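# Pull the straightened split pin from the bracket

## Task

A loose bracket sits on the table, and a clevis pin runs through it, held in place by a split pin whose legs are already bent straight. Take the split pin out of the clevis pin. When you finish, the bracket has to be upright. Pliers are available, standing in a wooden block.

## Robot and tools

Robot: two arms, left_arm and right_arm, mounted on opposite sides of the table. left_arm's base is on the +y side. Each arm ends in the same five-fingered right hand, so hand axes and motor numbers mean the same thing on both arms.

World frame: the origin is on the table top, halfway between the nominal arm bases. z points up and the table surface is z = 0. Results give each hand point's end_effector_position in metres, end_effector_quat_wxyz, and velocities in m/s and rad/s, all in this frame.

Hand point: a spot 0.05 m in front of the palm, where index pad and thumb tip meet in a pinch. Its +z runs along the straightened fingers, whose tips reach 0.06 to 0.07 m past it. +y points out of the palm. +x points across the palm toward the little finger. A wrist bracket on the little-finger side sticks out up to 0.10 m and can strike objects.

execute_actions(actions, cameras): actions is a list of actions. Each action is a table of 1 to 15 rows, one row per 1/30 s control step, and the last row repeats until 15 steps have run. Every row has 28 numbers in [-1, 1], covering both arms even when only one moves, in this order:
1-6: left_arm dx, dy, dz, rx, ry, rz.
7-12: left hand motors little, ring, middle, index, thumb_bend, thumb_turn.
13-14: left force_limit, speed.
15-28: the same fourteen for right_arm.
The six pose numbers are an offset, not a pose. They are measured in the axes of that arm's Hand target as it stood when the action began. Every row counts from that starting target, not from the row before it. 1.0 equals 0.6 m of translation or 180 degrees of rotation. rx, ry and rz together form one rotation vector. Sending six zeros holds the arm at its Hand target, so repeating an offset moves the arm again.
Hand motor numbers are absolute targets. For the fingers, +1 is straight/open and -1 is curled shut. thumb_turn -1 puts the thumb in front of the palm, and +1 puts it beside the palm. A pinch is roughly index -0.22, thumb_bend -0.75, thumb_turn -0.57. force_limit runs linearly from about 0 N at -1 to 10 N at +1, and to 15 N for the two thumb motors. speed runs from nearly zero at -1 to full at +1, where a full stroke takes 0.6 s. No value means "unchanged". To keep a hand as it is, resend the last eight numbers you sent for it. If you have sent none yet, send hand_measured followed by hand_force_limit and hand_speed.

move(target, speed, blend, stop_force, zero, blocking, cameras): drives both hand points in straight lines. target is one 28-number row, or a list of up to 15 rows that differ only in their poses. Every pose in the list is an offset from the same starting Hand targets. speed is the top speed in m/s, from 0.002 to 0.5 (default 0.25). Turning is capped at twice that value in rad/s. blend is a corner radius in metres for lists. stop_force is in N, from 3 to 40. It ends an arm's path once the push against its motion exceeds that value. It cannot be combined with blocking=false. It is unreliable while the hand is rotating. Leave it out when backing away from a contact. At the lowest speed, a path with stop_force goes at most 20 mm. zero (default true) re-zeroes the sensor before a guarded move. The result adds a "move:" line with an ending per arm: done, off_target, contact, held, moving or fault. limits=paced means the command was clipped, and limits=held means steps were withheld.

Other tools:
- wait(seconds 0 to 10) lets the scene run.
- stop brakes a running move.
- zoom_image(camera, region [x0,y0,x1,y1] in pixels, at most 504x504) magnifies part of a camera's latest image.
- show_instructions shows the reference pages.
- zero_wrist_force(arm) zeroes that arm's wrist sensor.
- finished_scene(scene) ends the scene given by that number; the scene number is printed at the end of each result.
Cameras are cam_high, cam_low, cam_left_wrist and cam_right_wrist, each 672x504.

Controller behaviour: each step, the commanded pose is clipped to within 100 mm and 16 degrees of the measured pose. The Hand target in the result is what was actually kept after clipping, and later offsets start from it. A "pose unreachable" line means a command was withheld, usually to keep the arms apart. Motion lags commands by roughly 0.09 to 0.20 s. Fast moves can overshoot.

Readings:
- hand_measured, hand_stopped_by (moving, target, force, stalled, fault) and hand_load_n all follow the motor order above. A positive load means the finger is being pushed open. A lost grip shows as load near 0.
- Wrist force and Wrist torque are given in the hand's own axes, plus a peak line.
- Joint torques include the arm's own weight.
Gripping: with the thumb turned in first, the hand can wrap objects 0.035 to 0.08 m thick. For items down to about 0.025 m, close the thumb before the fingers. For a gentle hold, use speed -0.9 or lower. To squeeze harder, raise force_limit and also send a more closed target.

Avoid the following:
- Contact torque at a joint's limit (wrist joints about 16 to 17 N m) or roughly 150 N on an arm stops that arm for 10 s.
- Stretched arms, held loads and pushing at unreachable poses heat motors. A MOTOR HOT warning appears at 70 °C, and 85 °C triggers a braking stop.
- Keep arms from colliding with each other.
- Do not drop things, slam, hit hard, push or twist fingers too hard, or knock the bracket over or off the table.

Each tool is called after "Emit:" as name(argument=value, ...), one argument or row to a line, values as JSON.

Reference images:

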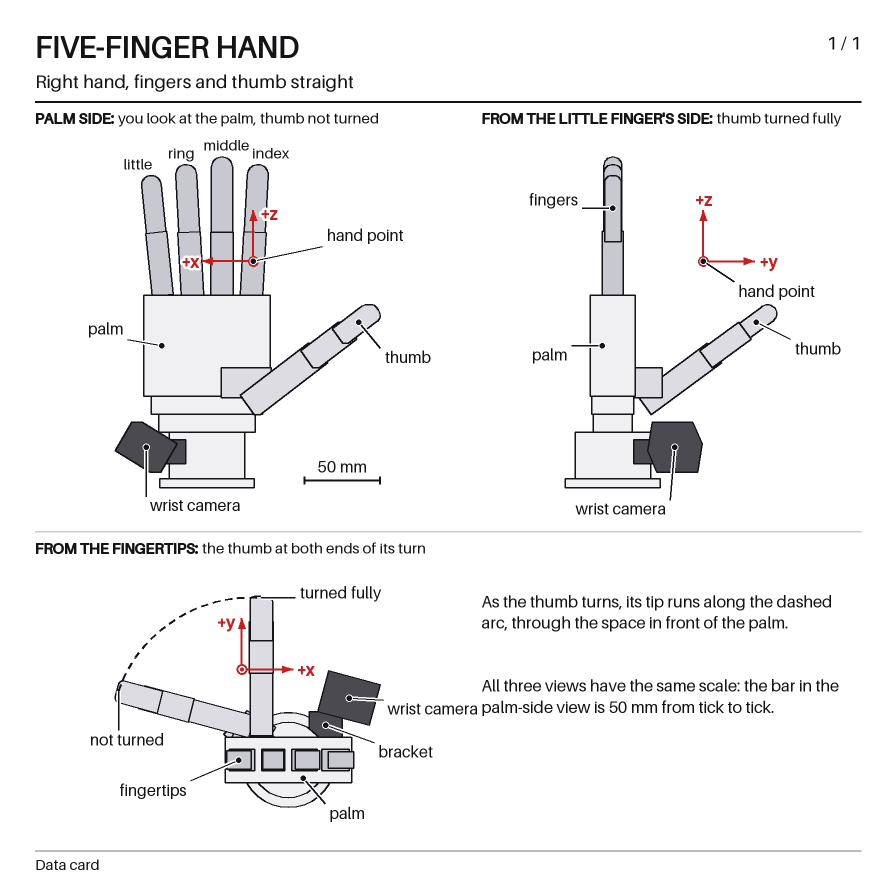

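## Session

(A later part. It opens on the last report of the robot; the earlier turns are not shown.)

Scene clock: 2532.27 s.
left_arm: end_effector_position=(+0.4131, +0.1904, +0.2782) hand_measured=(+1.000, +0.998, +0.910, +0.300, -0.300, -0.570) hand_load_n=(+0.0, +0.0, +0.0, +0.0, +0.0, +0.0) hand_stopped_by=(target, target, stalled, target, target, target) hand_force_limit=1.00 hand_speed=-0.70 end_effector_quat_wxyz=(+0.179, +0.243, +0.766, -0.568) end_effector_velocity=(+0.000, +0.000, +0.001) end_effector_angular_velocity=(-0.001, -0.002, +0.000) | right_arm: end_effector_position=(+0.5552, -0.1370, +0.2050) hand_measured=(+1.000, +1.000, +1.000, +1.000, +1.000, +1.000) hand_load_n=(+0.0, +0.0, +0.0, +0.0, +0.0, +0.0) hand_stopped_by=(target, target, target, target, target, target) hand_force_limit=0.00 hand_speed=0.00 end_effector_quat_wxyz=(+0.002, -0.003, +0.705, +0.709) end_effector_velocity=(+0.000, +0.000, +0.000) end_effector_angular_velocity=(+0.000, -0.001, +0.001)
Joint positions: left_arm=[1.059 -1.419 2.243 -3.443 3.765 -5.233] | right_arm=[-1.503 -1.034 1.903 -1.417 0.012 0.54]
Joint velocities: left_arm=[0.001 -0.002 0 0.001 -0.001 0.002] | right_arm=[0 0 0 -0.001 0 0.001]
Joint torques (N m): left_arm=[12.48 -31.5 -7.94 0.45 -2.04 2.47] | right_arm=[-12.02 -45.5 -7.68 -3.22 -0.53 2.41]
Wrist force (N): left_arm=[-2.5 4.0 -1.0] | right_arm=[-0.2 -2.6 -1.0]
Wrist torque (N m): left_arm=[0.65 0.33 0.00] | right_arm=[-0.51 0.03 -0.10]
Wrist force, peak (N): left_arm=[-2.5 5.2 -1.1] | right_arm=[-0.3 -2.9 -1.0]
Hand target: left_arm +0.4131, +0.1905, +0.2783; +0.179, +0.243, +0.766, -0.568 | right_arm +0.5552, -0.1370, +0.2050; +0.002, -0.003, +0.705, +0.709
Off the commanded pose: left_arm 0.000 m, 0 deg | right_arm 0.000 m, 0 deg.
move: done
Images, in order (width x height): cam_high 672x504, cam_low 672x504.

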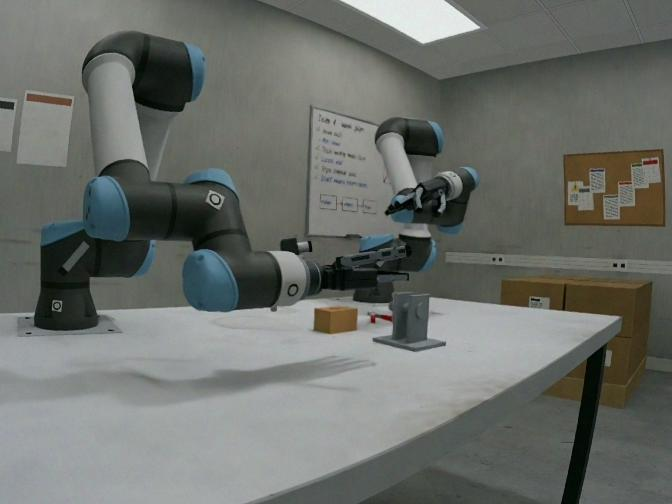

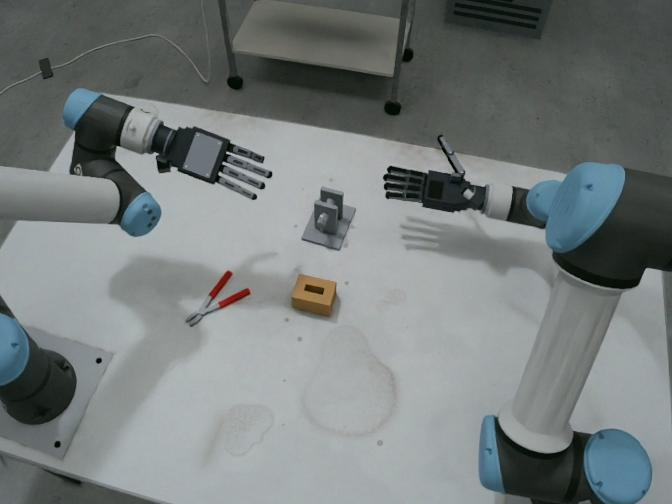

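Emit:
move(
  target=[0,0,0,0,0,0,1,1,1,0.3,-0.3,-0.57,1,-0.7,0.196,-0.0917,0.0617,0.0833,0,0,1,1,1,1,1,1,0,0],
  speed=0.12,
  cameras=["cam_high","cam_low","cam_right_wrist"],
)

Emit:
zoom_image(
  camera="cam_low",
  region=[290, 150, 430, 290],
)

Scene clock: 2559.63 s.
left_arm: end_effector_position=(+0.4131, +0.1905, +0.2783) hand_measured=(+1.000, +0.998, +0.910, +0.300, -0.300, -0.570) hand_load_n=(+0.0, +0.0, +0.0, +0.0, +0.0, +0.0) hand_stopped_by=(target, target, stalled, target, target, target) hand_force_limit=1.00 hand_speed=-0.70 end_effector_quat_wxyz=(+0.179, +0.243, +0.766, -0.568) end_effector_velocity=(+0.000, +0.000, +0.000) end_effector_angular_velocity=(+0.000, +0.000, +0.000) | right_arm: end_effector_position=(+0.4378, -0.1000, +0.1493) hand_measured=(+1.000, +1.000, +1.000, +1.000, +1.000, +1.000) hand_load_n=(+0.0, +0.0, +0.0, +0.0, +0.0, +0.0) hand_stopped_by=(target, target, target, target, target, target) hand_force_limit=0.00 hand_speed=0.00 end_effector_quat_wxyz=(+0.002, -0.003, +0.791, +0.611) end_effector_velocity=(+0.000, +0.000, +0.000) end_effector_angular_velocity=(+0.000, +0.000, -0.001)
Joint positions: left_arm=[1.059 -1.419 2.243 -3.443 3.765 -5.233] | right_arm=[-1.428 -0.949 2.329 -3.27 -0.269 1.893]
Joint velocities: left_arm=[0 0.001 0.001 -0.001 0 0] | right_arm=[0 0.001 0 -0.005 0 0.004]
Joint torques (N m): left_arm=[11.52 -31.82 -21.14 0.33 -1.83 2.57] | right_arm=[11.32 -26.3 1.54 -4.89 -0.92 2.91]
Wrist force (N): left_arm=[-2.3 4.0 -1.1] | right_arm=[-0.2 -2.2 -0.5]
Wrist torque (N m): left_arm=[0.65 0.29 0.01] | right_arm=[-0.46 0.02 -0.08]
Wrist force, peak (N): left_arm=[-2.4 4.4 -1.0] | right_arm=[-0.3 -3.0 -0.7]
Hand target: left_arm +0.4131, +0.1905, +0.2783; +0.179, +0.243, +0.766, -0.568 | right_arm +0.4378, -0.0999, +0.1493; +0.002, -0.003, +0.791, +0.611
Off the commanded pose: left_arm 0.000 m, 0 deg | right_arm 0.000 m, 0 deg.
move: done
camera_calibration:
cam_right_wrist: T_world_to_cam=[[-0.325509, 0.21087, 0.921725, 0.020277], [0.819155, -0.423992, 0.386286, -0.456432], [0.47226, 0.880775, -0.0347223, 0.0027303], [0, 0, 0, 1]] pos_world=[0.379199, -0.200204, 0.157718]
Images, in order (width x height): cam_high 672x504, cam_low 672x504, cam_right_wrist 672x504.

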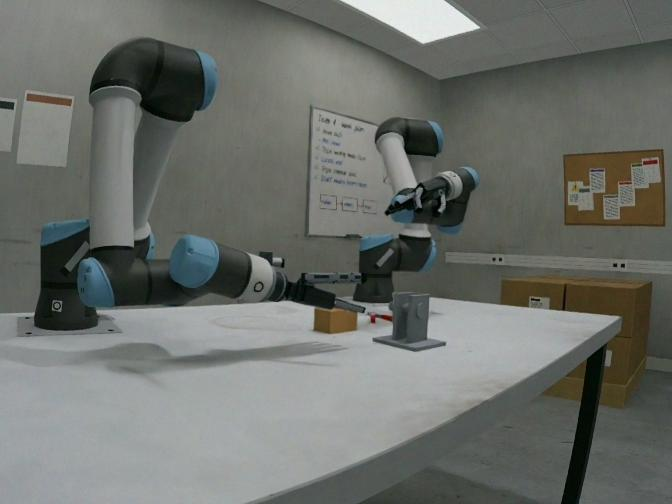

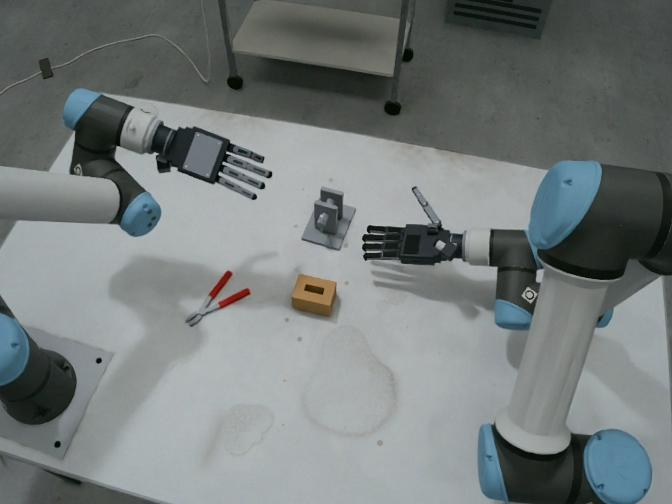

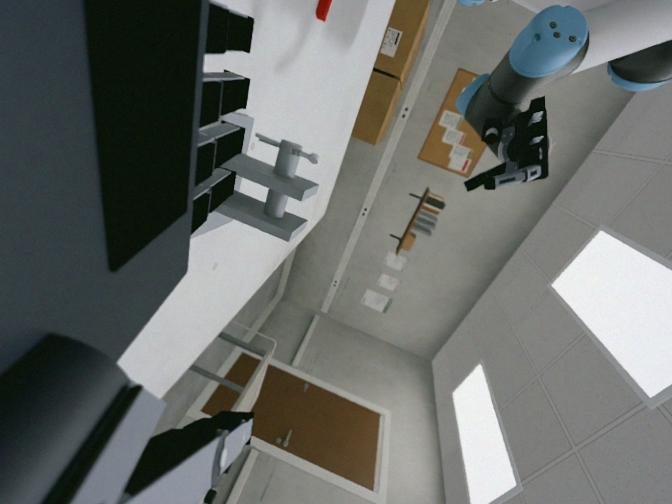

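Scaled by 3.600 from the camera's 672x504 image, which has a finer 960x720 frame.

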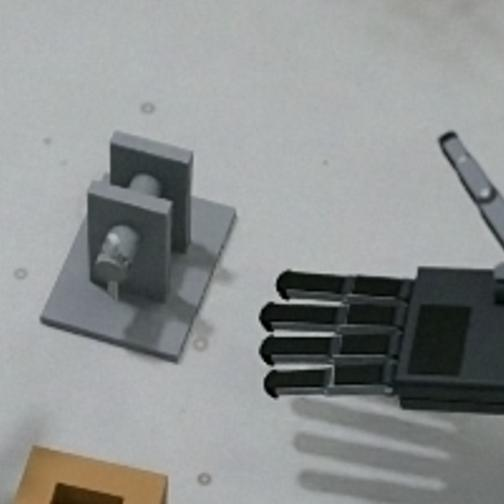

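Emit:
move(
  target=[0,0,0,0,0,0,1,1,1,0.3,-0.3,-0.57,1,-0.7,0,0,0,-0.039,-0.0805,0.0216,0,1,1,1,1,1,1,0],
  speed=0.12,
  cameras=["cam_high","cam_low"],
)

Scene clock: 2574.37 s.
left_arm: end_effector_position=(+0.4131, +0.1905, +0.2783) hand_measured=(+1.000, +0.998, +0.910, +0.300, -0.300, -0.570) hand_load_n=(+0.0, +0.0, -0.5, +0.0, +0.0, -0.5) hand_stopped_by=(target, target, stalled, target, target, target) hand_force_limit=1.00 hand_speed=-0.70 end_effector_quat_wxyz=(+0.179, +0.243, +0.766, -0.568) end_effector_velocity=(+0.000, +0.000, +0.000) end_effector_angular_velocity=(+0.000, +0.001, -0.001) | right_arm: end_effector_position=(+0.4375, -0.1002, +0.1487) hand_measured=(+0.000, +1.000, +1.000, +1.000, +1.000, +1.000) hand_load_n=(+0.0, +0.0, +0.0, +0.0, +0.0, +0.0) hand_stopped_by=(target, target, target, target, target, target) hand_force_limit=1.00 hand_speed=0.00 end_effector_quat_wxyz=(+0.042, +0.055, +0.773, +0.631) end_effector_velocity=(+0.000, +0.000, -0.001) end_effector_angular_velocity=(+0.000, +0.002, +0.000)
Joint positions: left_arm=[1.059 -1.419 2.243 -3.443 3.765 -5.233] | right_arm=[-1.402 -0.758 2.297 -3.994 -0.321 2.485]
Joint velocities: left_arm=[0 0 0 0.001 0 0] | right_arm=[0 0.001 0 0.001 0 0.001]
Joint torques (N m): left_arm=[11.63 -32.25 -22.46 0.28 -1.79 2.85] | right_arm=[-1.28 -36.34 -2.3 -2.3 0.9 0.42]
Wrist force (N): left_arm=[-2.0 4.0 -0.8] | right_arm=[-0.5 -2.5 -0.8]
Wrist torque (N m): left_arm=[0.62 0.25 0.02] | right_arm=[-0.49 0.06 -0.10]
Wrist force, peak (N): left_arm=[-2.5 4.4 -0.9] | right_arm=[-0.1 -5.3 0.2]
Hand target: left_arm +0.4131, +0.1905, +0.2783; +0.179, +0.243, +0.766, -0.568 | right_arm +0.4375, -0.1002, +0.1487; +0.042, +0.055, +0.773, +0.631
Off the commanded pose: left_arm 0.000 m, 0 deg | right_arm 0.001 m, 8 deg.
FORCE FAULT: contact force on the right arm reached its limit, and that arm stopped. The contact can be on any part of that arm, not only on its tool. That arm's remaining commands of this call were not run. That arm is still stopped at the end of this call. That arm stays stopped for about 10 more seconds. Until then a move that you send moves the other arm only, and its call returns only when the move has ended. Once the stop has ended, the next robot result says so. If the stop ends while you think or write, that arm runs what you send next, counted from its Hand target as the stop leaves it. While its stop runs, an arm, its gripper or tool too, takes no new command. Until it ends, the stop uses up actions while you think or wait. An arm that is not stopped still takes commands.
move: fault (right_arm)
Images, in order (width x height): cam_high 672x504, cam_low 672x504.

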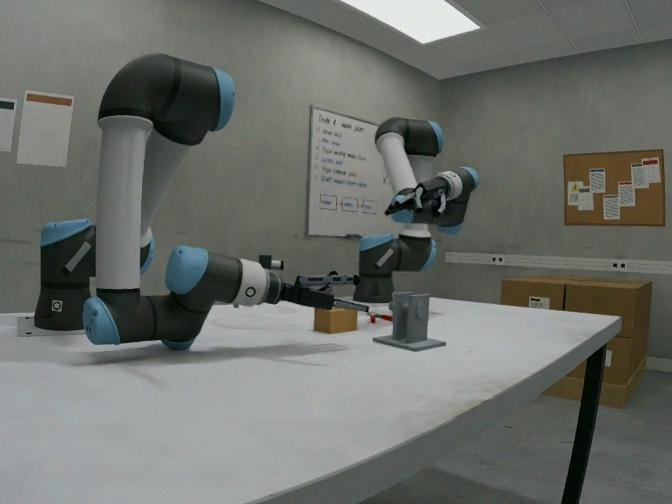

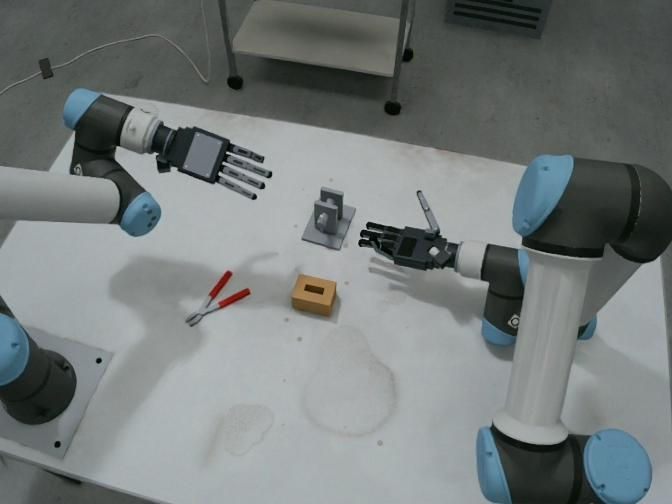

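Emit:
wait(
  seconds=6,
  cameras=[],
)

Emit:
move(
  target=[0,0,0,0,0,0,1,1,1,0.3,-0.3,-0.57,1,-0.7,0.001,0.2123,-0.0435,0,0,0,1,1,1,1,1,1,0,0],
  speed=0.1,
  cameras=[],
)

Emit:
move(
  target=[0,0,0,0,0,0,1,1,1,0.3,-0.3,-0.57,1,-0.7,0,0,0,0.0007,0.147,-0.03,1,1,1,1,1,1,0,0],
  speed=0.1,
  cameras=["cam_high","cam_low"],
)

Scene clock: 2597.93 s.
left_arm: end_effector_position=(+0.4131, +0.1905, +0.2783) hand_measured=(+1.000, +0.998, +0.910, +0.300, -0.300, -0.570) hand_load_n=(-0.5, +0.0, +0.0, +0.0, +0.0, +0.0) hand_stopped_by=(target, target, stalled, target, target, target) hand_force_limit=1.00 hand_speed=-0.70 end_effector_quat_wxyz=(+0.179, +0.243, +0.766, -0.568) end_effector_velocity=(+0.000, +0.000, +0.000) end_effector_angular_velocity=(+0.000, +0.000, -0.001) | right_arm: end_effector_position=(+0.4375, -0.1002, +0.1487) hand_measured=(+0.000, +1.000, +1.000, +1.000, +1.000, +1.000) hand_load_n=(+0.0, +0.0, +0.0, +0.0, +0.0, +0.0) hand_stopped_by=(target, target, target, target, target, target) hand_force_limit=1.00 hand_speed=0.00 end_effector_quat_wxyz=(+0.042, +0.055, +0.773, +0.631) end_effector_velocity=(+0.000, +0.000, +0.000) end_effector_angular_velocity=(+0.000, -0.001, +0.000)
Joint positions: left_arm=[1.059 -1.419 2.243 -3.443 3.765 -5.233] | right_arm=[-1.402 -0.758 2.297 -3.994 -0.321 2.485]
Joint velocities: left_arm=[0 0.001 0 -0.001 -0.001 0] | right_arm=[0 0 0 -0.001 0 -0.001]
Joint torques (N m): left_arm=[9.97 -29.22 -19.4 0.01 -1.79 2.32] | right_arm=[-0.61 -36.32 -2.28 -2.05 0.85 0.16]
Wrist force (N): left_arm=[-2.2 4.2 -0.9] | right_arm=[-0.4 -2.2 -0.6]
Wrist torque (N m): left_arm=[0.67 0.28 0.02] | right_arm=[-0.46 0.04 -0.09]
Wrist force, peak (N): left_arm=[-2.4 4.5 -1.2] | right_arm=[-0.4 -2.6 -0.6]
Hand target: left_arm +0.4131, +0.1905, +0.2783; +0.179, +0.243, +0.766, -0.568 | right_arm +0.4375, -0.1002, +0.1487; +0.042, +0.055, +0.773, +0.631
Off the commanded pose: left_arm 0.000 m, 0 deg | right_arm 0.001 m, 8 deg.
FORCE FAULT, CONTINUED: the right arm's stop, for the force fault that an earlier result reported, is over. The rest of the stop counts as 19 of the actions that you can send in this scene. That arm now holds where it stands, not its last command. That arm accepts commands again.
wait: 6.00 s; at rest from the start
No camera images: "cameras" was empty.

Scene clock: 2600.07 s.
left_arm: end_effector_position=(+0.4131, +0.1905, +0.2783) hand_measured=(+1.000, +0.998, +0.910, +0.300, -0.300, -0.570) hand_load_n=(+0.0, +0.0, +0.0, +0.0, +0.0, +0.0) hand_stopped_by=(target, target, stalled, target, target, target) hand_force_limit=1.00 hand_speed=-0.70 end_effector_quat_wxyz=(+0.179, +0.243, +0.766, -0.568) end_effector_velocity=(+0.000, +0.000, +0.000) end_effector_angular_velocity=(+0.000, +0.001, +0.000) | right_arm: end_effector_position=(+0.4373, -0.1002, +0.2786) hand_measured=(+1.000, +1.000, +1.000, +1.000, +1.000, +1.000) hand_load_n=(+0.0, +0.0, +0.0, +0.0, +0.0, +0.0) hand_stopped_by=(target, target, target, target, target, target) hand_force_limit=0.00 hand_speed=0.00 end_effector_quat_wxyz=(+0.042, +0.055, +0.773, +0.631) end_effector_velocity=(+0.000, +0.000, +0.000) end_effector_angular_velocity=(-0.001, +0.001, +0.001)
Joint positions: left_arm=[1.059 -1.419 2.243 -3.443 3.765 -5.233] | right_arm=[-1.402 -1.167 2.334 -3.623 -0.321 2.485]
Joint velocities: left_arm=[0 0 0 0.001 0 0] | right_arm=[0 -0.001 0 0.003 0 -0.002]
Joint torques (N m): left_arm=[11.2 -29.03 -19.4 0.08 -1.79 2.29] | right_arm=[-13 -34.75 -1.68 0.43 3.02 -2.57]
Wrist force (N): left_arm=[-2.4 4.2 -1.1] | right_arm=[-0.3 -2.6 -0.3]
Wrist torque (N m): left_arm=[0.68 0.32 0.00] | right_arm=[-0.53 0.02 -0.09]
Wrist force, peak (N): left_arm=[-2.5 4.4 -0.7] | right_arm=[-0.6 -2.6 -0.6]
Hand target: left_arm +0.4131, +0.1905, +0.2783; +0.179, +0.243, +0.766, -0.568 | right_arm +0.4373, -0.1002, +0.2786; +0.042, +0.055, +0.773, +0.631
Off the commanded pose: left_arm 0.000 m, 0 deg | right_arm 0.000 m, 0 deg.
move: done
No camera images: "cameras" was empty.

Scene clock: 2603.73 s.
left_arm: end_effector_position=(+0.4131, +0.1905, +0.2783) hand_measured=(+1.000, +0.998, +0.910, +0.300, -0.300, -0.570) hand_load_n=(+0.0, +0.0, +0.0, +0.0, +0.0, -0.5) hand_stopped_by=(target, target, stalled, target, target, target) hand_force_limit=1.00 hand_speed=-0.70 end_effector_quat_wxyz=(+0.179, +0.243, +0.766, -0.568) end_effector_velocity=(+0.000, +0.000, +0.000) end_effector_angular_velocity=(+0.000, +0.000, +0.000) | right_arm: end_effector_position=(+0.4375, -0.1002, +0.2786) hand_measured=(+1.000, +1.000, +1.000, +1.000, +1.000, +1.000) hand_load_n=(+0.0, +0.0, +0.0, +0.0, +0.0, +0.0) hand_stopped_by=(target, target, target, target, target, target) hand_force_limit=0.00 hand_speed=0.00 end_effector_quat_wxyz=(-0.106, -0.127, +0.764, +0.623) end_effector_velocity=(+0.000, +0.000, +0.000) end_effector_angular_velocity=(+0.000, +0.002, +0.001)
Joint positions: left_arm=[1.059 -1.419 2.243 -3.443 3.765 -5.233] | right_arm=[-1.435 -1.297 1.907 -1.299 -0.321 0.667]
Joint velocities: left_arm=[0 0 0.001 0 0 0] | right_arm=[0 0.001 -0.001 0.005 0 -0.003]
Joint torques (N m): left_arm=[9.77 -27.48 -17.69 -0.07 -1.49 2.25] | right_arm=[11.29 -26.54 -27.87 0.76 -1.22 -2.04]
Wrist force (N): left_arm=[-2.1 4.1 -0.8] | right_arm=[-0.1 -2.5 -0.5]
Wrist torque (N m): left_arm=[0.64 0.26 0.02] | right_arm=[-0.52 0.00 -0.08]
Wrist force, peak (N): left_arm=[-2.5 4.4 -1.0] | right_arm=[-0.6 -2.7 -0.7]
Hand target: left_arm +0.4131, +0.1905, +0.2783; +0.179, +0.243, +0.766, -0.568 | right_arm +0.4375, -0.1002, +0.2786; -0.106, -0.127, +0.764, +0.623
Off the commanded pose: left_arm 0.000 m, 0 deg | right_arm 0.000 m, 0 deg.
move: done
Images, in order (width x height): cam_high 672x504, cam_low 672x504.

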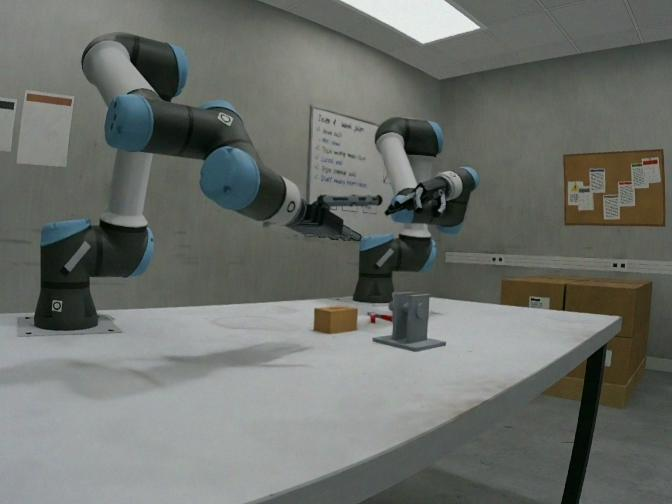

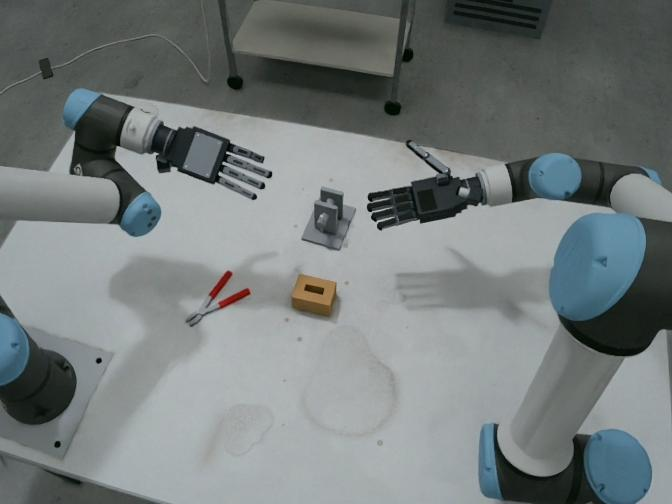

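Emit:
move(
  target=[0,0,0,0,0,0,1,1,1,0.3,-0.3,-0.57,1,-0.7,0,0,0,-0.0002,-0.049,0.01,1,1,1,1,1,1,0,0],
  speed=0.1,
  cameras=[],
)

Scene clock: 2621.27 s.
left_arm: end_effector_position=(+0.4131, +0.1905, +0.2783) hand_measured=(+1.000, +0.998, +0.910, +0.300, -0.300, -0.570) hand_load_n=(+0.0, -0.5, +0.0, +0.0, +0.0, +0.0) hand_stopped_by=(target, target, stalled, target, target, target) hand_force_limit=1.00 hand_speed=-0.70 end_effector_quat_wxyz=(+0.179, +0.243, +0.766, -0.568) end_effector_velocity=(+0.000, +0.000, +0.000) end_effector_angular_velocity=(+0.000, +0.000, +0.000) | right_arm: end_effector_position=(+0.4374, -0.1003, +0.2787) hand_measured=(+1.000, +1.000, +1.000, +1.000, +1.000, +1.000) hand_load_n=(+0.0, +0.0, +0.0, +0.0, +0.0, +0.0) hand_stopped_by=(target, target, target, target, target, target) hand_force_limit=0.00 hand_speed=0.00 end_effector_quat_wxyz=(-0.057, -0.067, +0.772, +0.630) end_effector_velocity=(+0.000, +0.000, +0.000) end_effector_angular_velocity=(+0.000, -0.002, -0.001)
Joint positions: left_arm=[1.059 -1.419 2.243 -3.443 3.765 -5.233] | right_arm=[-1.439 -1.379 2.123 -1.857 -0.225 1.107]
Joint velocities: left_arm=[0 -0.001 0 0 0 0] | right_arm=[-0.001 0 0.001 -0.005 0 0.003]
Joint torques (N m): left_arm=[10 -27.06 -16.79 -0.15 -1.55 2.45] | right_arm=[11.52 -34.43 -7.49 -4.26 3.53 2.35]
Wrist force (N): left_arm=[-2.4 4.1 -0.9] | right_arm=[0.0 -2.3 -0.6]
Wrist torque (N m): left_arm=[0.65 0.31 0.01] | right_arm=[-0.48 -0.01 -0.05]
Wrist force, peak (N): left_arm=[-2.6 4.3 -1.2] | right_arm=[-0.2 -2.6 -0.7]
Hand target: left_arm +0.4131, +0.1905, +0.2783; +0.179, +0.243, +0.766, -0.568 | right_arm +0.4374, -0.1002, +0.2786; -0.057, -0.066, +0.772, +0.630
Off the commanded pose: left_arm 0.000 m, 0 deg | right_arm 0.000 m, 0 deg.
move: done
No camera images: "cameras" was empty.

Emit:
move(
  target=[0,0,0,0,0,0,1,1,1,0.3,-0.3,-0.57,1,-0.7,-0.0392,-0.28,0.12,0,0,0,1,1,1,1,1,1,0,0],
  speed=0.1,
  stop_force=8,
  cameras=["cam_high","cam_low","cam_right_wrist"],
)

Emit:
zoom_image(
  camera="cam_low",
  region=[290, 170, 400, 280],
)

Emit:
zoom_image(
  camera="cam_high",
  region=[300, 260, 450, 360],
)

Emit:
zoom_image(
  camera="cam_right_wrist",
  region=[180, 50, 400, 270],
)

Scene clock: 2631.90 s.
left_arm: end_effector_position=(+0.4131, +0.1905, +0.2783) hand_measured=(+1.000, +0.998, +0.910, +0.300, -0.300, -0.570) hand_load_n=(+0.0, +0.0, +0.0, +0.0, +0.0, +0.0) hand_stopped_by=(target, target, stalled, target, target, target) hand_force_limit=1.00 hand_speed=-0.70 end_effector_quat_wxyz=(+0.179, +0.243, +0.766, -0.568) end_effector_velocity=(+0.000, +0.000, +0.000) end_effector_angular_velocity=(+0.000, +0.000, +0.000) | right_arm: end_effector_position=(+0.4536, -0.0600, +0.0996) hand_measured=(+1.000, +1.000, +1.000, +1.000, +1.000, +1.000) hand_load_n=(+0.0, -0.5, -0.5, +0.0, +0.0, +0.0) hand_stopped_by=(target, target, target, target, target, target) hand_force_limit=0.00 hand_speed=0.00 end_effector_quat_wxyz=(-0.057, -0.066, +0.772, +0.630) end_effector_velocity=(+0.000, +0.000, -0.001) end_effector_angular_velocity=(+0.000, +0.004, -0.001)
Joint positions: left_arm=[1.059 -1.419 2.243 -3.443 3.765 -5.233] | right_arm=[-1.359 -0.836 2.133 -2.773 -0.203 1.478]
Joint velocities: left_arm=[0 0.001 0 -0.001 0 0] | right_arm=[0 0.001 0 0.001 0 0.002]
Joint torques (N m): left_arm=[9.34 -26.9 -14.26 -0.2 -1.21 2.34] | right_arm=[11.12 -32.37 0.1 -5.14 3.76 2.25]
Wrist force (N): left_arm=[-2.4 4.2 -0.9] | right_arm=[-0.3 -2.5 -0.8]
Wrist torque (N m): left_arm=[0.68 0.30 0.02] | right_arm=[-0.50 0.04 -0.08]
Wrist force, peak (N): left_arm=[-2.6 4.4 -0.9] | right_arm=[-0.4 -2.9 -0.7]
Hand target: left_arm +0.4131, +0.1905, +0.2783; +0.179, +0.243, +0.766, -0.568 | right_arm +0.4536, -0.0600, +0.0996; -0.057, -0.066, +0.772, +0.630
Off the commanded pose: left_arm 0.000 m, 0 deg | right_arm 0.000 m, 0 deg.
move: done
camera_calibration:
cam_right_wrist: T_world_to_cam=[[-0.33782, 0.104625, 0.935378, 0.0606403], [0.887133, -0.296615, 0.353573, -0.453196], [0.31444, 0.949249, 0.00738651, 0.0298022], [0, 0, 0, 1]] pos_world=[0.41316, -0.169059, 0.103296]
Images, in order (width x height): cam_high 672x504, cam_low 672x504, cam_right_wrist 672x504.

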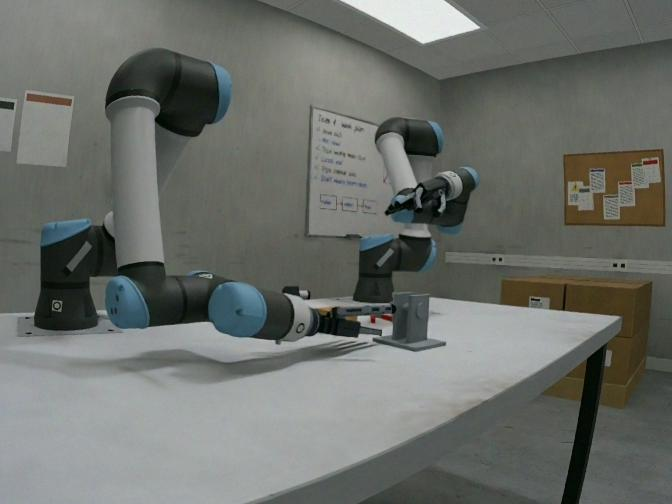

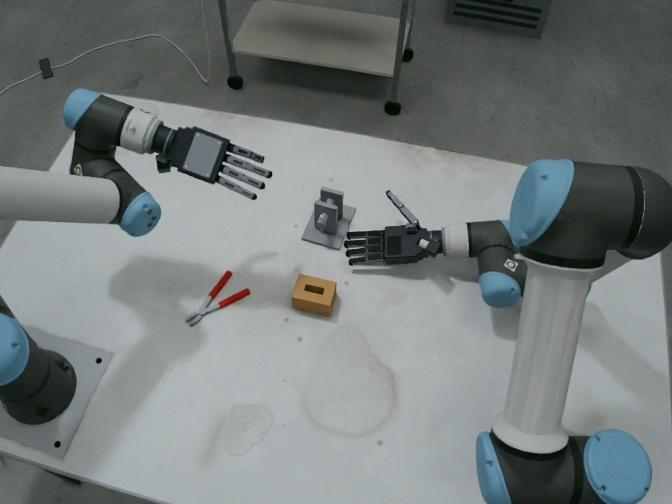

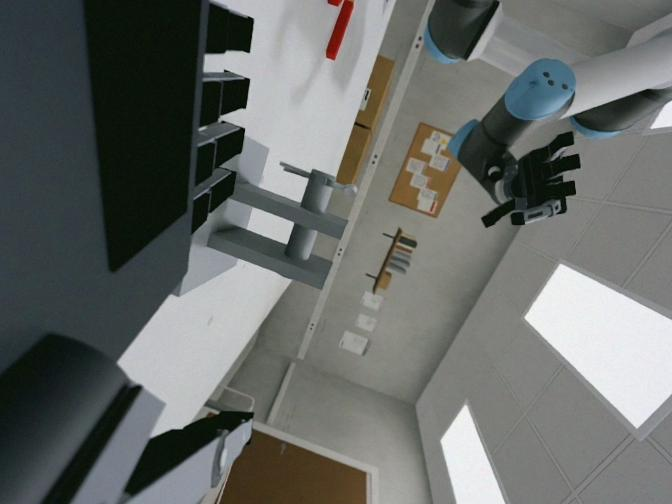

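Scaled by 4.582 from the camera's 672x504 image, which has a finer 960x720 frame.

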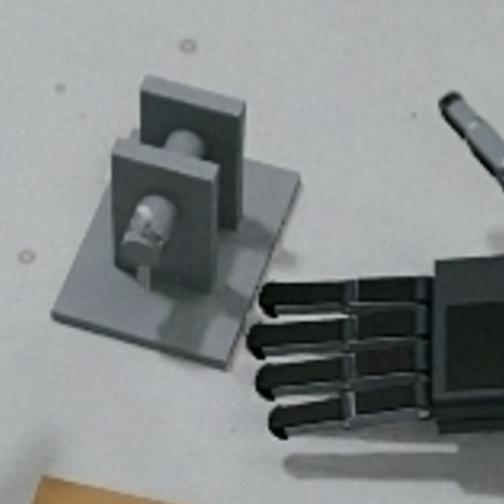

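Scaled by 3.360 from the camera's 672x504 image, which has a finer 960x720 frame.

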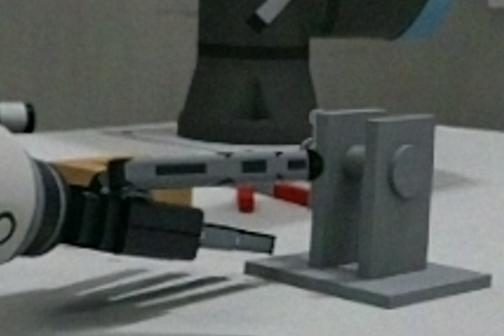

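Scaled by 2.291 from the camera's 672x504 image, which has a finer 960x720 frame.

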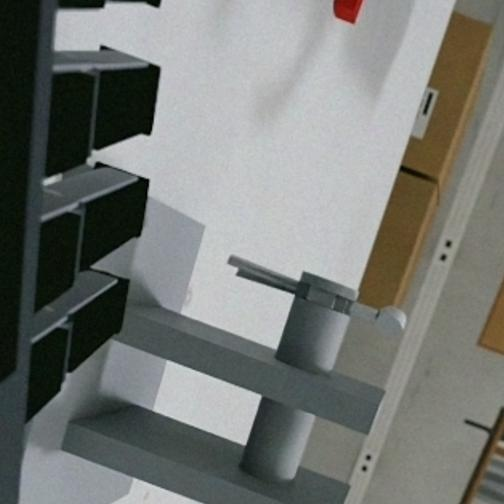

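Emit:
move(
  target=[0,0,0,0,0,0,1,1,1,0.3,-0.3,-0.57,1,-0.7,0,0,0.075,0,0,0,1,1,1,1,1,1,0,0],
  speed=0.05,
  stop_force=5,
)

Scene clock: 2663.10 s.
left_arm: end_effector_position=(+0.4131, +0.1905, +0.2783) hand_measured=(+1.000, +0.998, +0.910, +0.300, -0.300, -0.570) hand_load_n=(+0.0, +0.0, +0.5, +0.0, +0.0, +0.0) hand_stopped_by=(target, target, stalled, target, target, target) hand_force_limit=1.00 hand_speed=-0.70 end_effector_quat_wxyz=(+0.179, +0.243, +0.766, -0.568) end_effector_velocity=(+0.000, +0.000, +0.000) end_effector_angular_velocity=(+0.000, -0.001, +0.001) | right_arm: end_effector_position=(+0.4459, -0.0166, +0.0906) hand_measured=(+1.000, +1.000, +1.000, +1.000, +1.000, +1.000) hand_load_n=(+0.0, +0.0, +0.0, +0.0, +0.0, +0.0) hand_stopped_by=(target, target, target, target, target, target) hand_force_limit=0.00 hand_speed=0.00 end_effector_quat_wxyz=(-0.057, -0.066, +0.772, +0.630) end_effector_velocity=(+0.000, +0.000, -0.001) end_effector_angular_velocity=(-0.001, +0.003, -0.001)
Joint positions: left_arm=[1.059 -1.419 2.243 -3.443 3.765 -5.233] | right_arm=[-1.27 -0.692 2.054 -3.258 -0.213 1.907]
Joint velocities: left_arm=[0 0 0 -0.001 0.001 0] | right_arm=[0 0 0 0.001 -0.001 0.001]
Joint torques (N m): left_arm=[9.52 -25.23 -13.86 -0.61 -0.97 2.47] | right_arm=[11.14 -35.82 -13.98 -4.35 -0.83 2.71]
Wrist force (N): left_arm=[-2.3 4.4 -0.9] | right_arm=[-0.2 -2.4 -0.7]
Wrist torque (N m): left_arm=[0.70 0.29 0.02] | right_arm=[-0.49 0.04 -0.08]
Wrist force, peak (N): left_arm=[-2.6 4.3 -1.0] | right_arm=[-0.1 -2.7 -0.7]
Hand target: left_arm +0.4131, +0.1905, +0.2783; +0.179, +0.243, +0.766, -0.568 | right_arm +0.4459, -0.0166, +0.0906; -0.057, -0.066, +0.772, +0.630
Off the commanded pose: left_arm 0.000 m, 0 deg | right_arm 0.000 m, 0 deg.
move: done
camera_calibration:
cam_left_wrist: T_world_to_cam=[[0.371463, 0.22421, -0.900969, 0.0626442], [0.819584, 0.376758, 0.431667, -0.526313], [0.436231, -0.898768, -0.0438071, 0.119978], [0, 0, 0, 1]] pos_world=[0.355749, 0.292079, 0.288888]
cam_right_wrist: T_world_to_cam=[[-0.337836, 0.104657, 0.935368, 0.0619584], [0.88719, -0.296413, 0.3536, -0.43029], [0.314262, 0.949308, 0.00728795, -0.00879069], [0, 0, 0, 1]] pos_world=[0.405443, -0.125683, 0.0942609]

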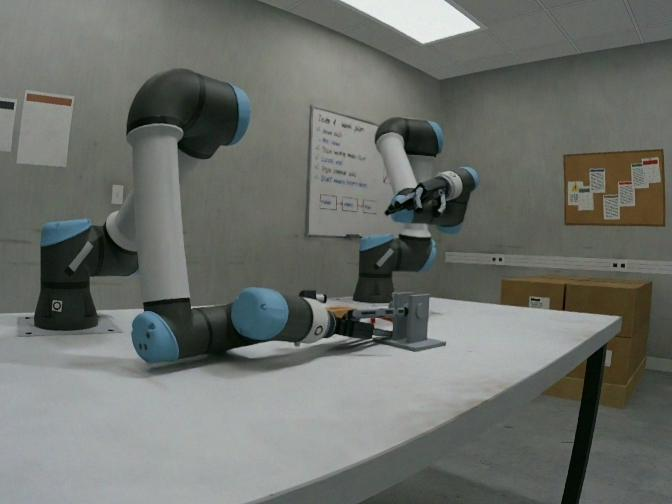

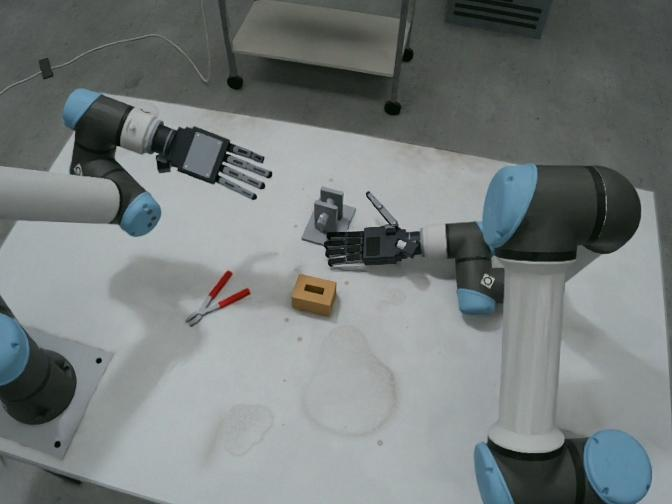

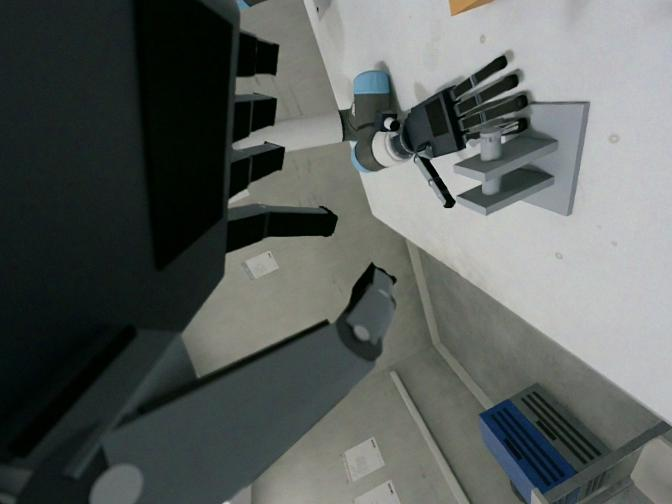

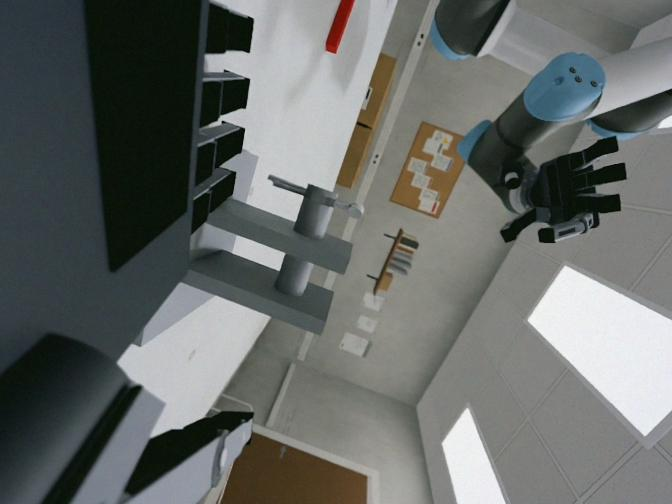

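Emit:
zoom_image(
  camera="cam_right_wrist",
  region=[160, 100, 400, 280],
)

Emit:
zoom_image(
  camera="cam_high",
  region=[310, 270, 460, 370],
)

Scaled by 2.100 from the camera's 672x504 image, which has a finer 960x720 frame.

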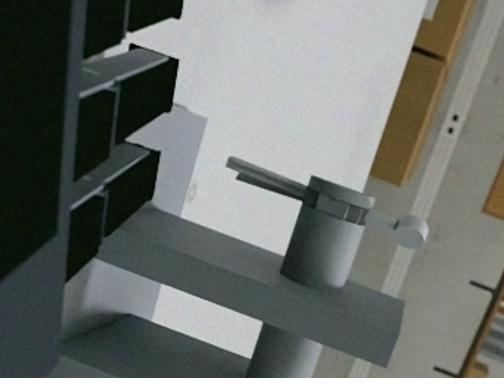

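Scaled by 3.360 from the camera's 672x504 image, which has a finer 960x720 frame.

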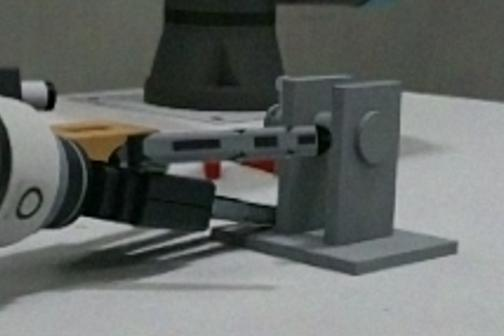

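Emit:
move(
  target=[0,0,0,0,0,0,1,1,1,0.3,-0.3,-0.57,1,-0.7,0,0,0.042,0,0,0,1,1,1,1,1,1,0,0],
  speed=0.03,
  stop_force=4,
  cameras=["cam_right_wrist","cam_low"],
)

Emit:
zoom_image(
  camera="cam_right_wrist",
  region=[160, 100, 400, 280],
)

Emit:
zoom_image(
  camera="cam_low",
  region=[290, 170, 410, 290],
)

Scene clock: 2682.53 s.
left_arm: end_effector_position=(+0.4131, +0.1905, +0.2783) hand_measured=(+1.000, +0.998, +0.910, +0.300, -0.300, -0.570) hand_load_n=(-0.5, +0.0, +0.0, -0.5, +0.0, +0.0) hand_stopped_by=(target, target, stalled, target, target, target) hand_force_limit=1.00 hand_speed=-0.70 end_effector_quat_wxyz=(+0.179, +0.243, +0.766, -0.568) end_effector_velocity=(+0.000, +0.000, +0.000) end_effector_angular_velocity=(+0.000, +0.001, +0.000) | right_arm: end_effector_position=(+0.4456, -0.0158, +0.0908) hand_measured=(+1.000, +1.000, +1.000, +1.000, +1.000, +1.000) hand_load_n=(+0.0, +0.0, +0.0, +0.0, +0.0, +0.0) hand_stopped_by=(target, target, target, target, target, target) hand_force_limit=0.00 hand_speed=0.00 end_effector_quat_wxyz=(-0.057, -0.067, +0.772, +0.630) end_effector_velocity=(+0.000, +0.000, +0.000) end_effector_angular_velocity=(+0.000, +0.000, +0.000)
Joint positions: left_arm=[1.059 -1.419 2.243 -3.443 3.765 -5.233] | right_arm=[-1.269 -0.692 2.052 -3.259 -0.214 1.91]
Joint velocities: left_arm=[0 0.001 0 0 0 0] | right_arm=[0 0 0 0 0 -0.001]
Joint torques (N m): left_arm=[8.94 -26.53 -12.09 -0.48 -0.84 2.44] | right_arm=[-0.65 -42.14 -6.47 -2.67 1.37 0.49]
Wrist force (N): left_arm=[-2.3 4.2 -1.0] | right_arm=[-0.2 -2.5 -0.6]
Wrist torque (N m): left_arm=[0.68 0.30 0.01] | right_arm=[-0.52 0.02 -0.08]
Wrist force, peak (N): left_arm=[-2.4 4.5 -1.1] | right_arm=[0.1 -2.9 -0.9]
Hand target: left_arm +0.4131, +0.1905, +0.2783; +0.179, +0.243, +0.766, -0.568 | right_arm +0.4456, -0.0158, +0.0908; -0.057, -0.067, +0.772, +0.630
Off the commanded pose: left_arm 0.000 m, 0 deg | right_arm 0.024 m, 0 deg.
FORCE FAULT: contact force on the right arm reached its limit, and that arm stopped. The contact can be on any part of that arm, not only on its tool. That arm's remaining commands of this call were not run. That arm is still stopped at the end of this call. That arm stays stopped for about 10 more seconds. Until then a move that you send moves the other arm only, and its call returns only when the move has ended. Once the stop has ended, the next robot result says so. If the stop ends while you think or write, that arm runs what you send next, counted from its Hand target as the stop leaves it. While its stop runs, an arm, its gripper or tool too, takes no new command. Until it ends, the stop uses up actions while you think or wait. An arm that is not stopped still takes commands.
move: fault (right_arm)
camera_calibration:
cam_right_wrist: T_world_to_cam=[[-0.338168, 0.104667, 0.935247, 0.0617763], [0.887361, -0.295511, 0.353925, -0.43001], [0.31342, 0.949588, 0.00705479, -0.00910271], [0, 0, 0, 1]] pos_world=[0.405318, -0.124895, 0.0944794]
Images, in order (width x height): cam_low 672x504, cam_right_wrist 672x504.

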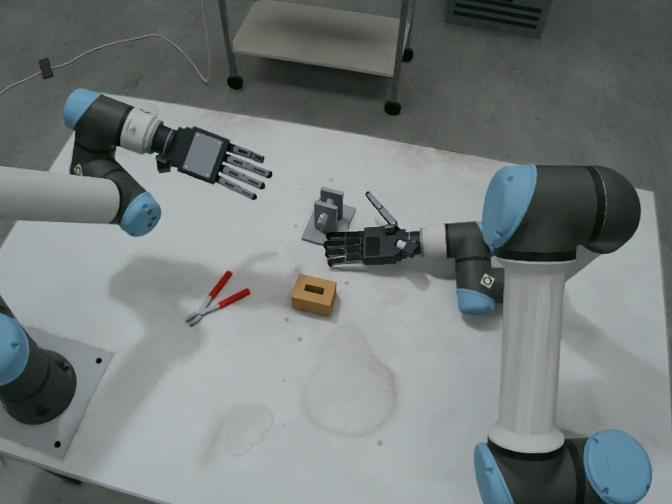

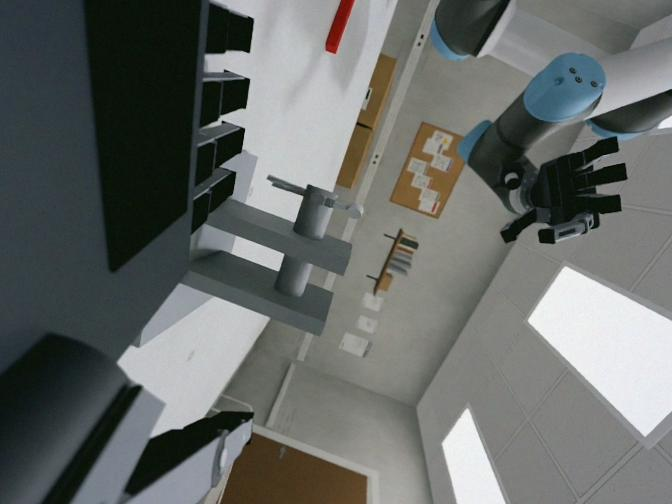

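Scaled by 2.100 from the camera's 672x504 image, which has a finer 960x720 frame.

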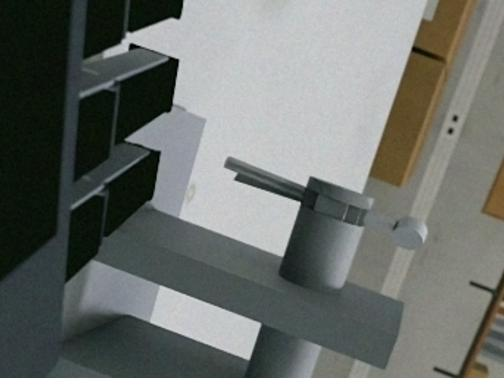

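Scaled by 4.200 from the camera's 672x504 image, which has a finer 960x720 frame.

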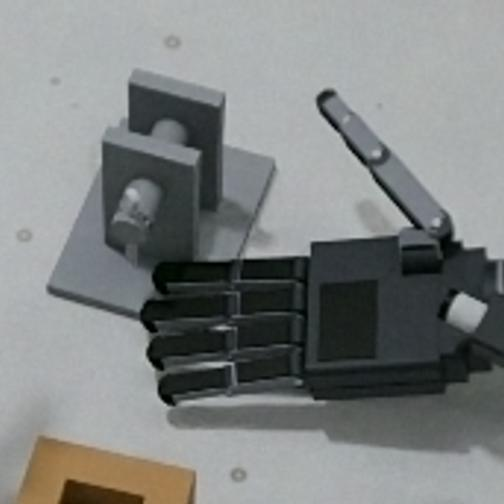

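Emit:
wait(
  seconds=4,
  cameras=[],
)

Scene clock: 2744.53 s.
left_arm: end_effector_position=(+0.4131, +0.1905, +0.2783) hand_measured=(+1.000, +0.998, +0.910, +0.300, -0.300, -0.570) hand_load_n=(-0.5, -0.5, +0.0, +0.0, +0.0, +0.0) hand_stopped_by=(target, target, stalled, target, target, target) hand_force_limit=1.00 hand_speed=-0.70 end_effector_quat_wxyz=(+0.179, +0.243, +0.766, -0.568) end_effector_velocity=(+0.000, +0.000, +0.001) end_effector_angular_velocity=(-0.001, -0.002, +0.000) | right_arm: end_effector_position=(+0.4456, -0.0158, +0.0908) hand_measured=(+1.000, +1.000, +1.000, +1.000, +1.000, +1.000) hand_load_n=(+0.0, +0.0, +0.0, +0.0, +0.0, +0.0) hand_stopped_by=(target, target, target, target, target, target) hand_force_limit=0.00 hand_speed=0.00 end_effector_quat_wxyz=(-0.057, -0.067, +0.772, +0.630) end_effector_velocity=(-0.001, +0.000, +0.000) end_effector_angular_velocity=(+0.000, -0.002, +0.001)
Joint positions: left_arm=[1.059 -1.419 2.243 -3.443 3.765 -5.233] | right_arm=[-1.269 -0.692 2.052 -3.259 -0.214 1.91]
Joint velocities: left_arm=[0 -0.001 0 -0.001 0 0] | right_arm=[0.001 0 0 0 0 -0.002]
Joint torques (N m): left_arm=[7.64 -23.99 -8.61 -0.64 -0.2 2.25] | right_arm=[-0.66 -42.79 -6.2 -2.24 1.46 0.2]
Wrist force (N): left_arm=[-2.4 4.3 -1.3] | right_arm=[-0.2 -2.5 -0.7]
Wrist torque (N m): left_arm=[0.71 0.32 0.01] | right_arm=[-0.50 0.03 -0.08]
Wrist force, peak (N): left_arm=[-2.6 4.4 -1.1] | right_arm=[-0.2 -2.7 -0.6]
Hand target: left_arm +0.4131, +0.1905, +0.2783; +0.179, +0.243, +0.766, -0.568 | right_arm +0.4456, -0.0158, +0.0908; -0.057, -0.067, +0.772, +0.630
Off the commanded pose: left_arm 0.000 m, 0 deg | right_arm 0.024 m, 0 deg.
FORCE FAULT, CONTINUED: the right arm's stop, for the force fault that an earlier result reported, is over. The rest of the stop counts as 19 of the actions that you can send in this scene. That arm now holds where it stands, not its last command. That arm accepts commands again.
wait: 4.00 s; at rest from the start
No camera images: "cameras" was empty.


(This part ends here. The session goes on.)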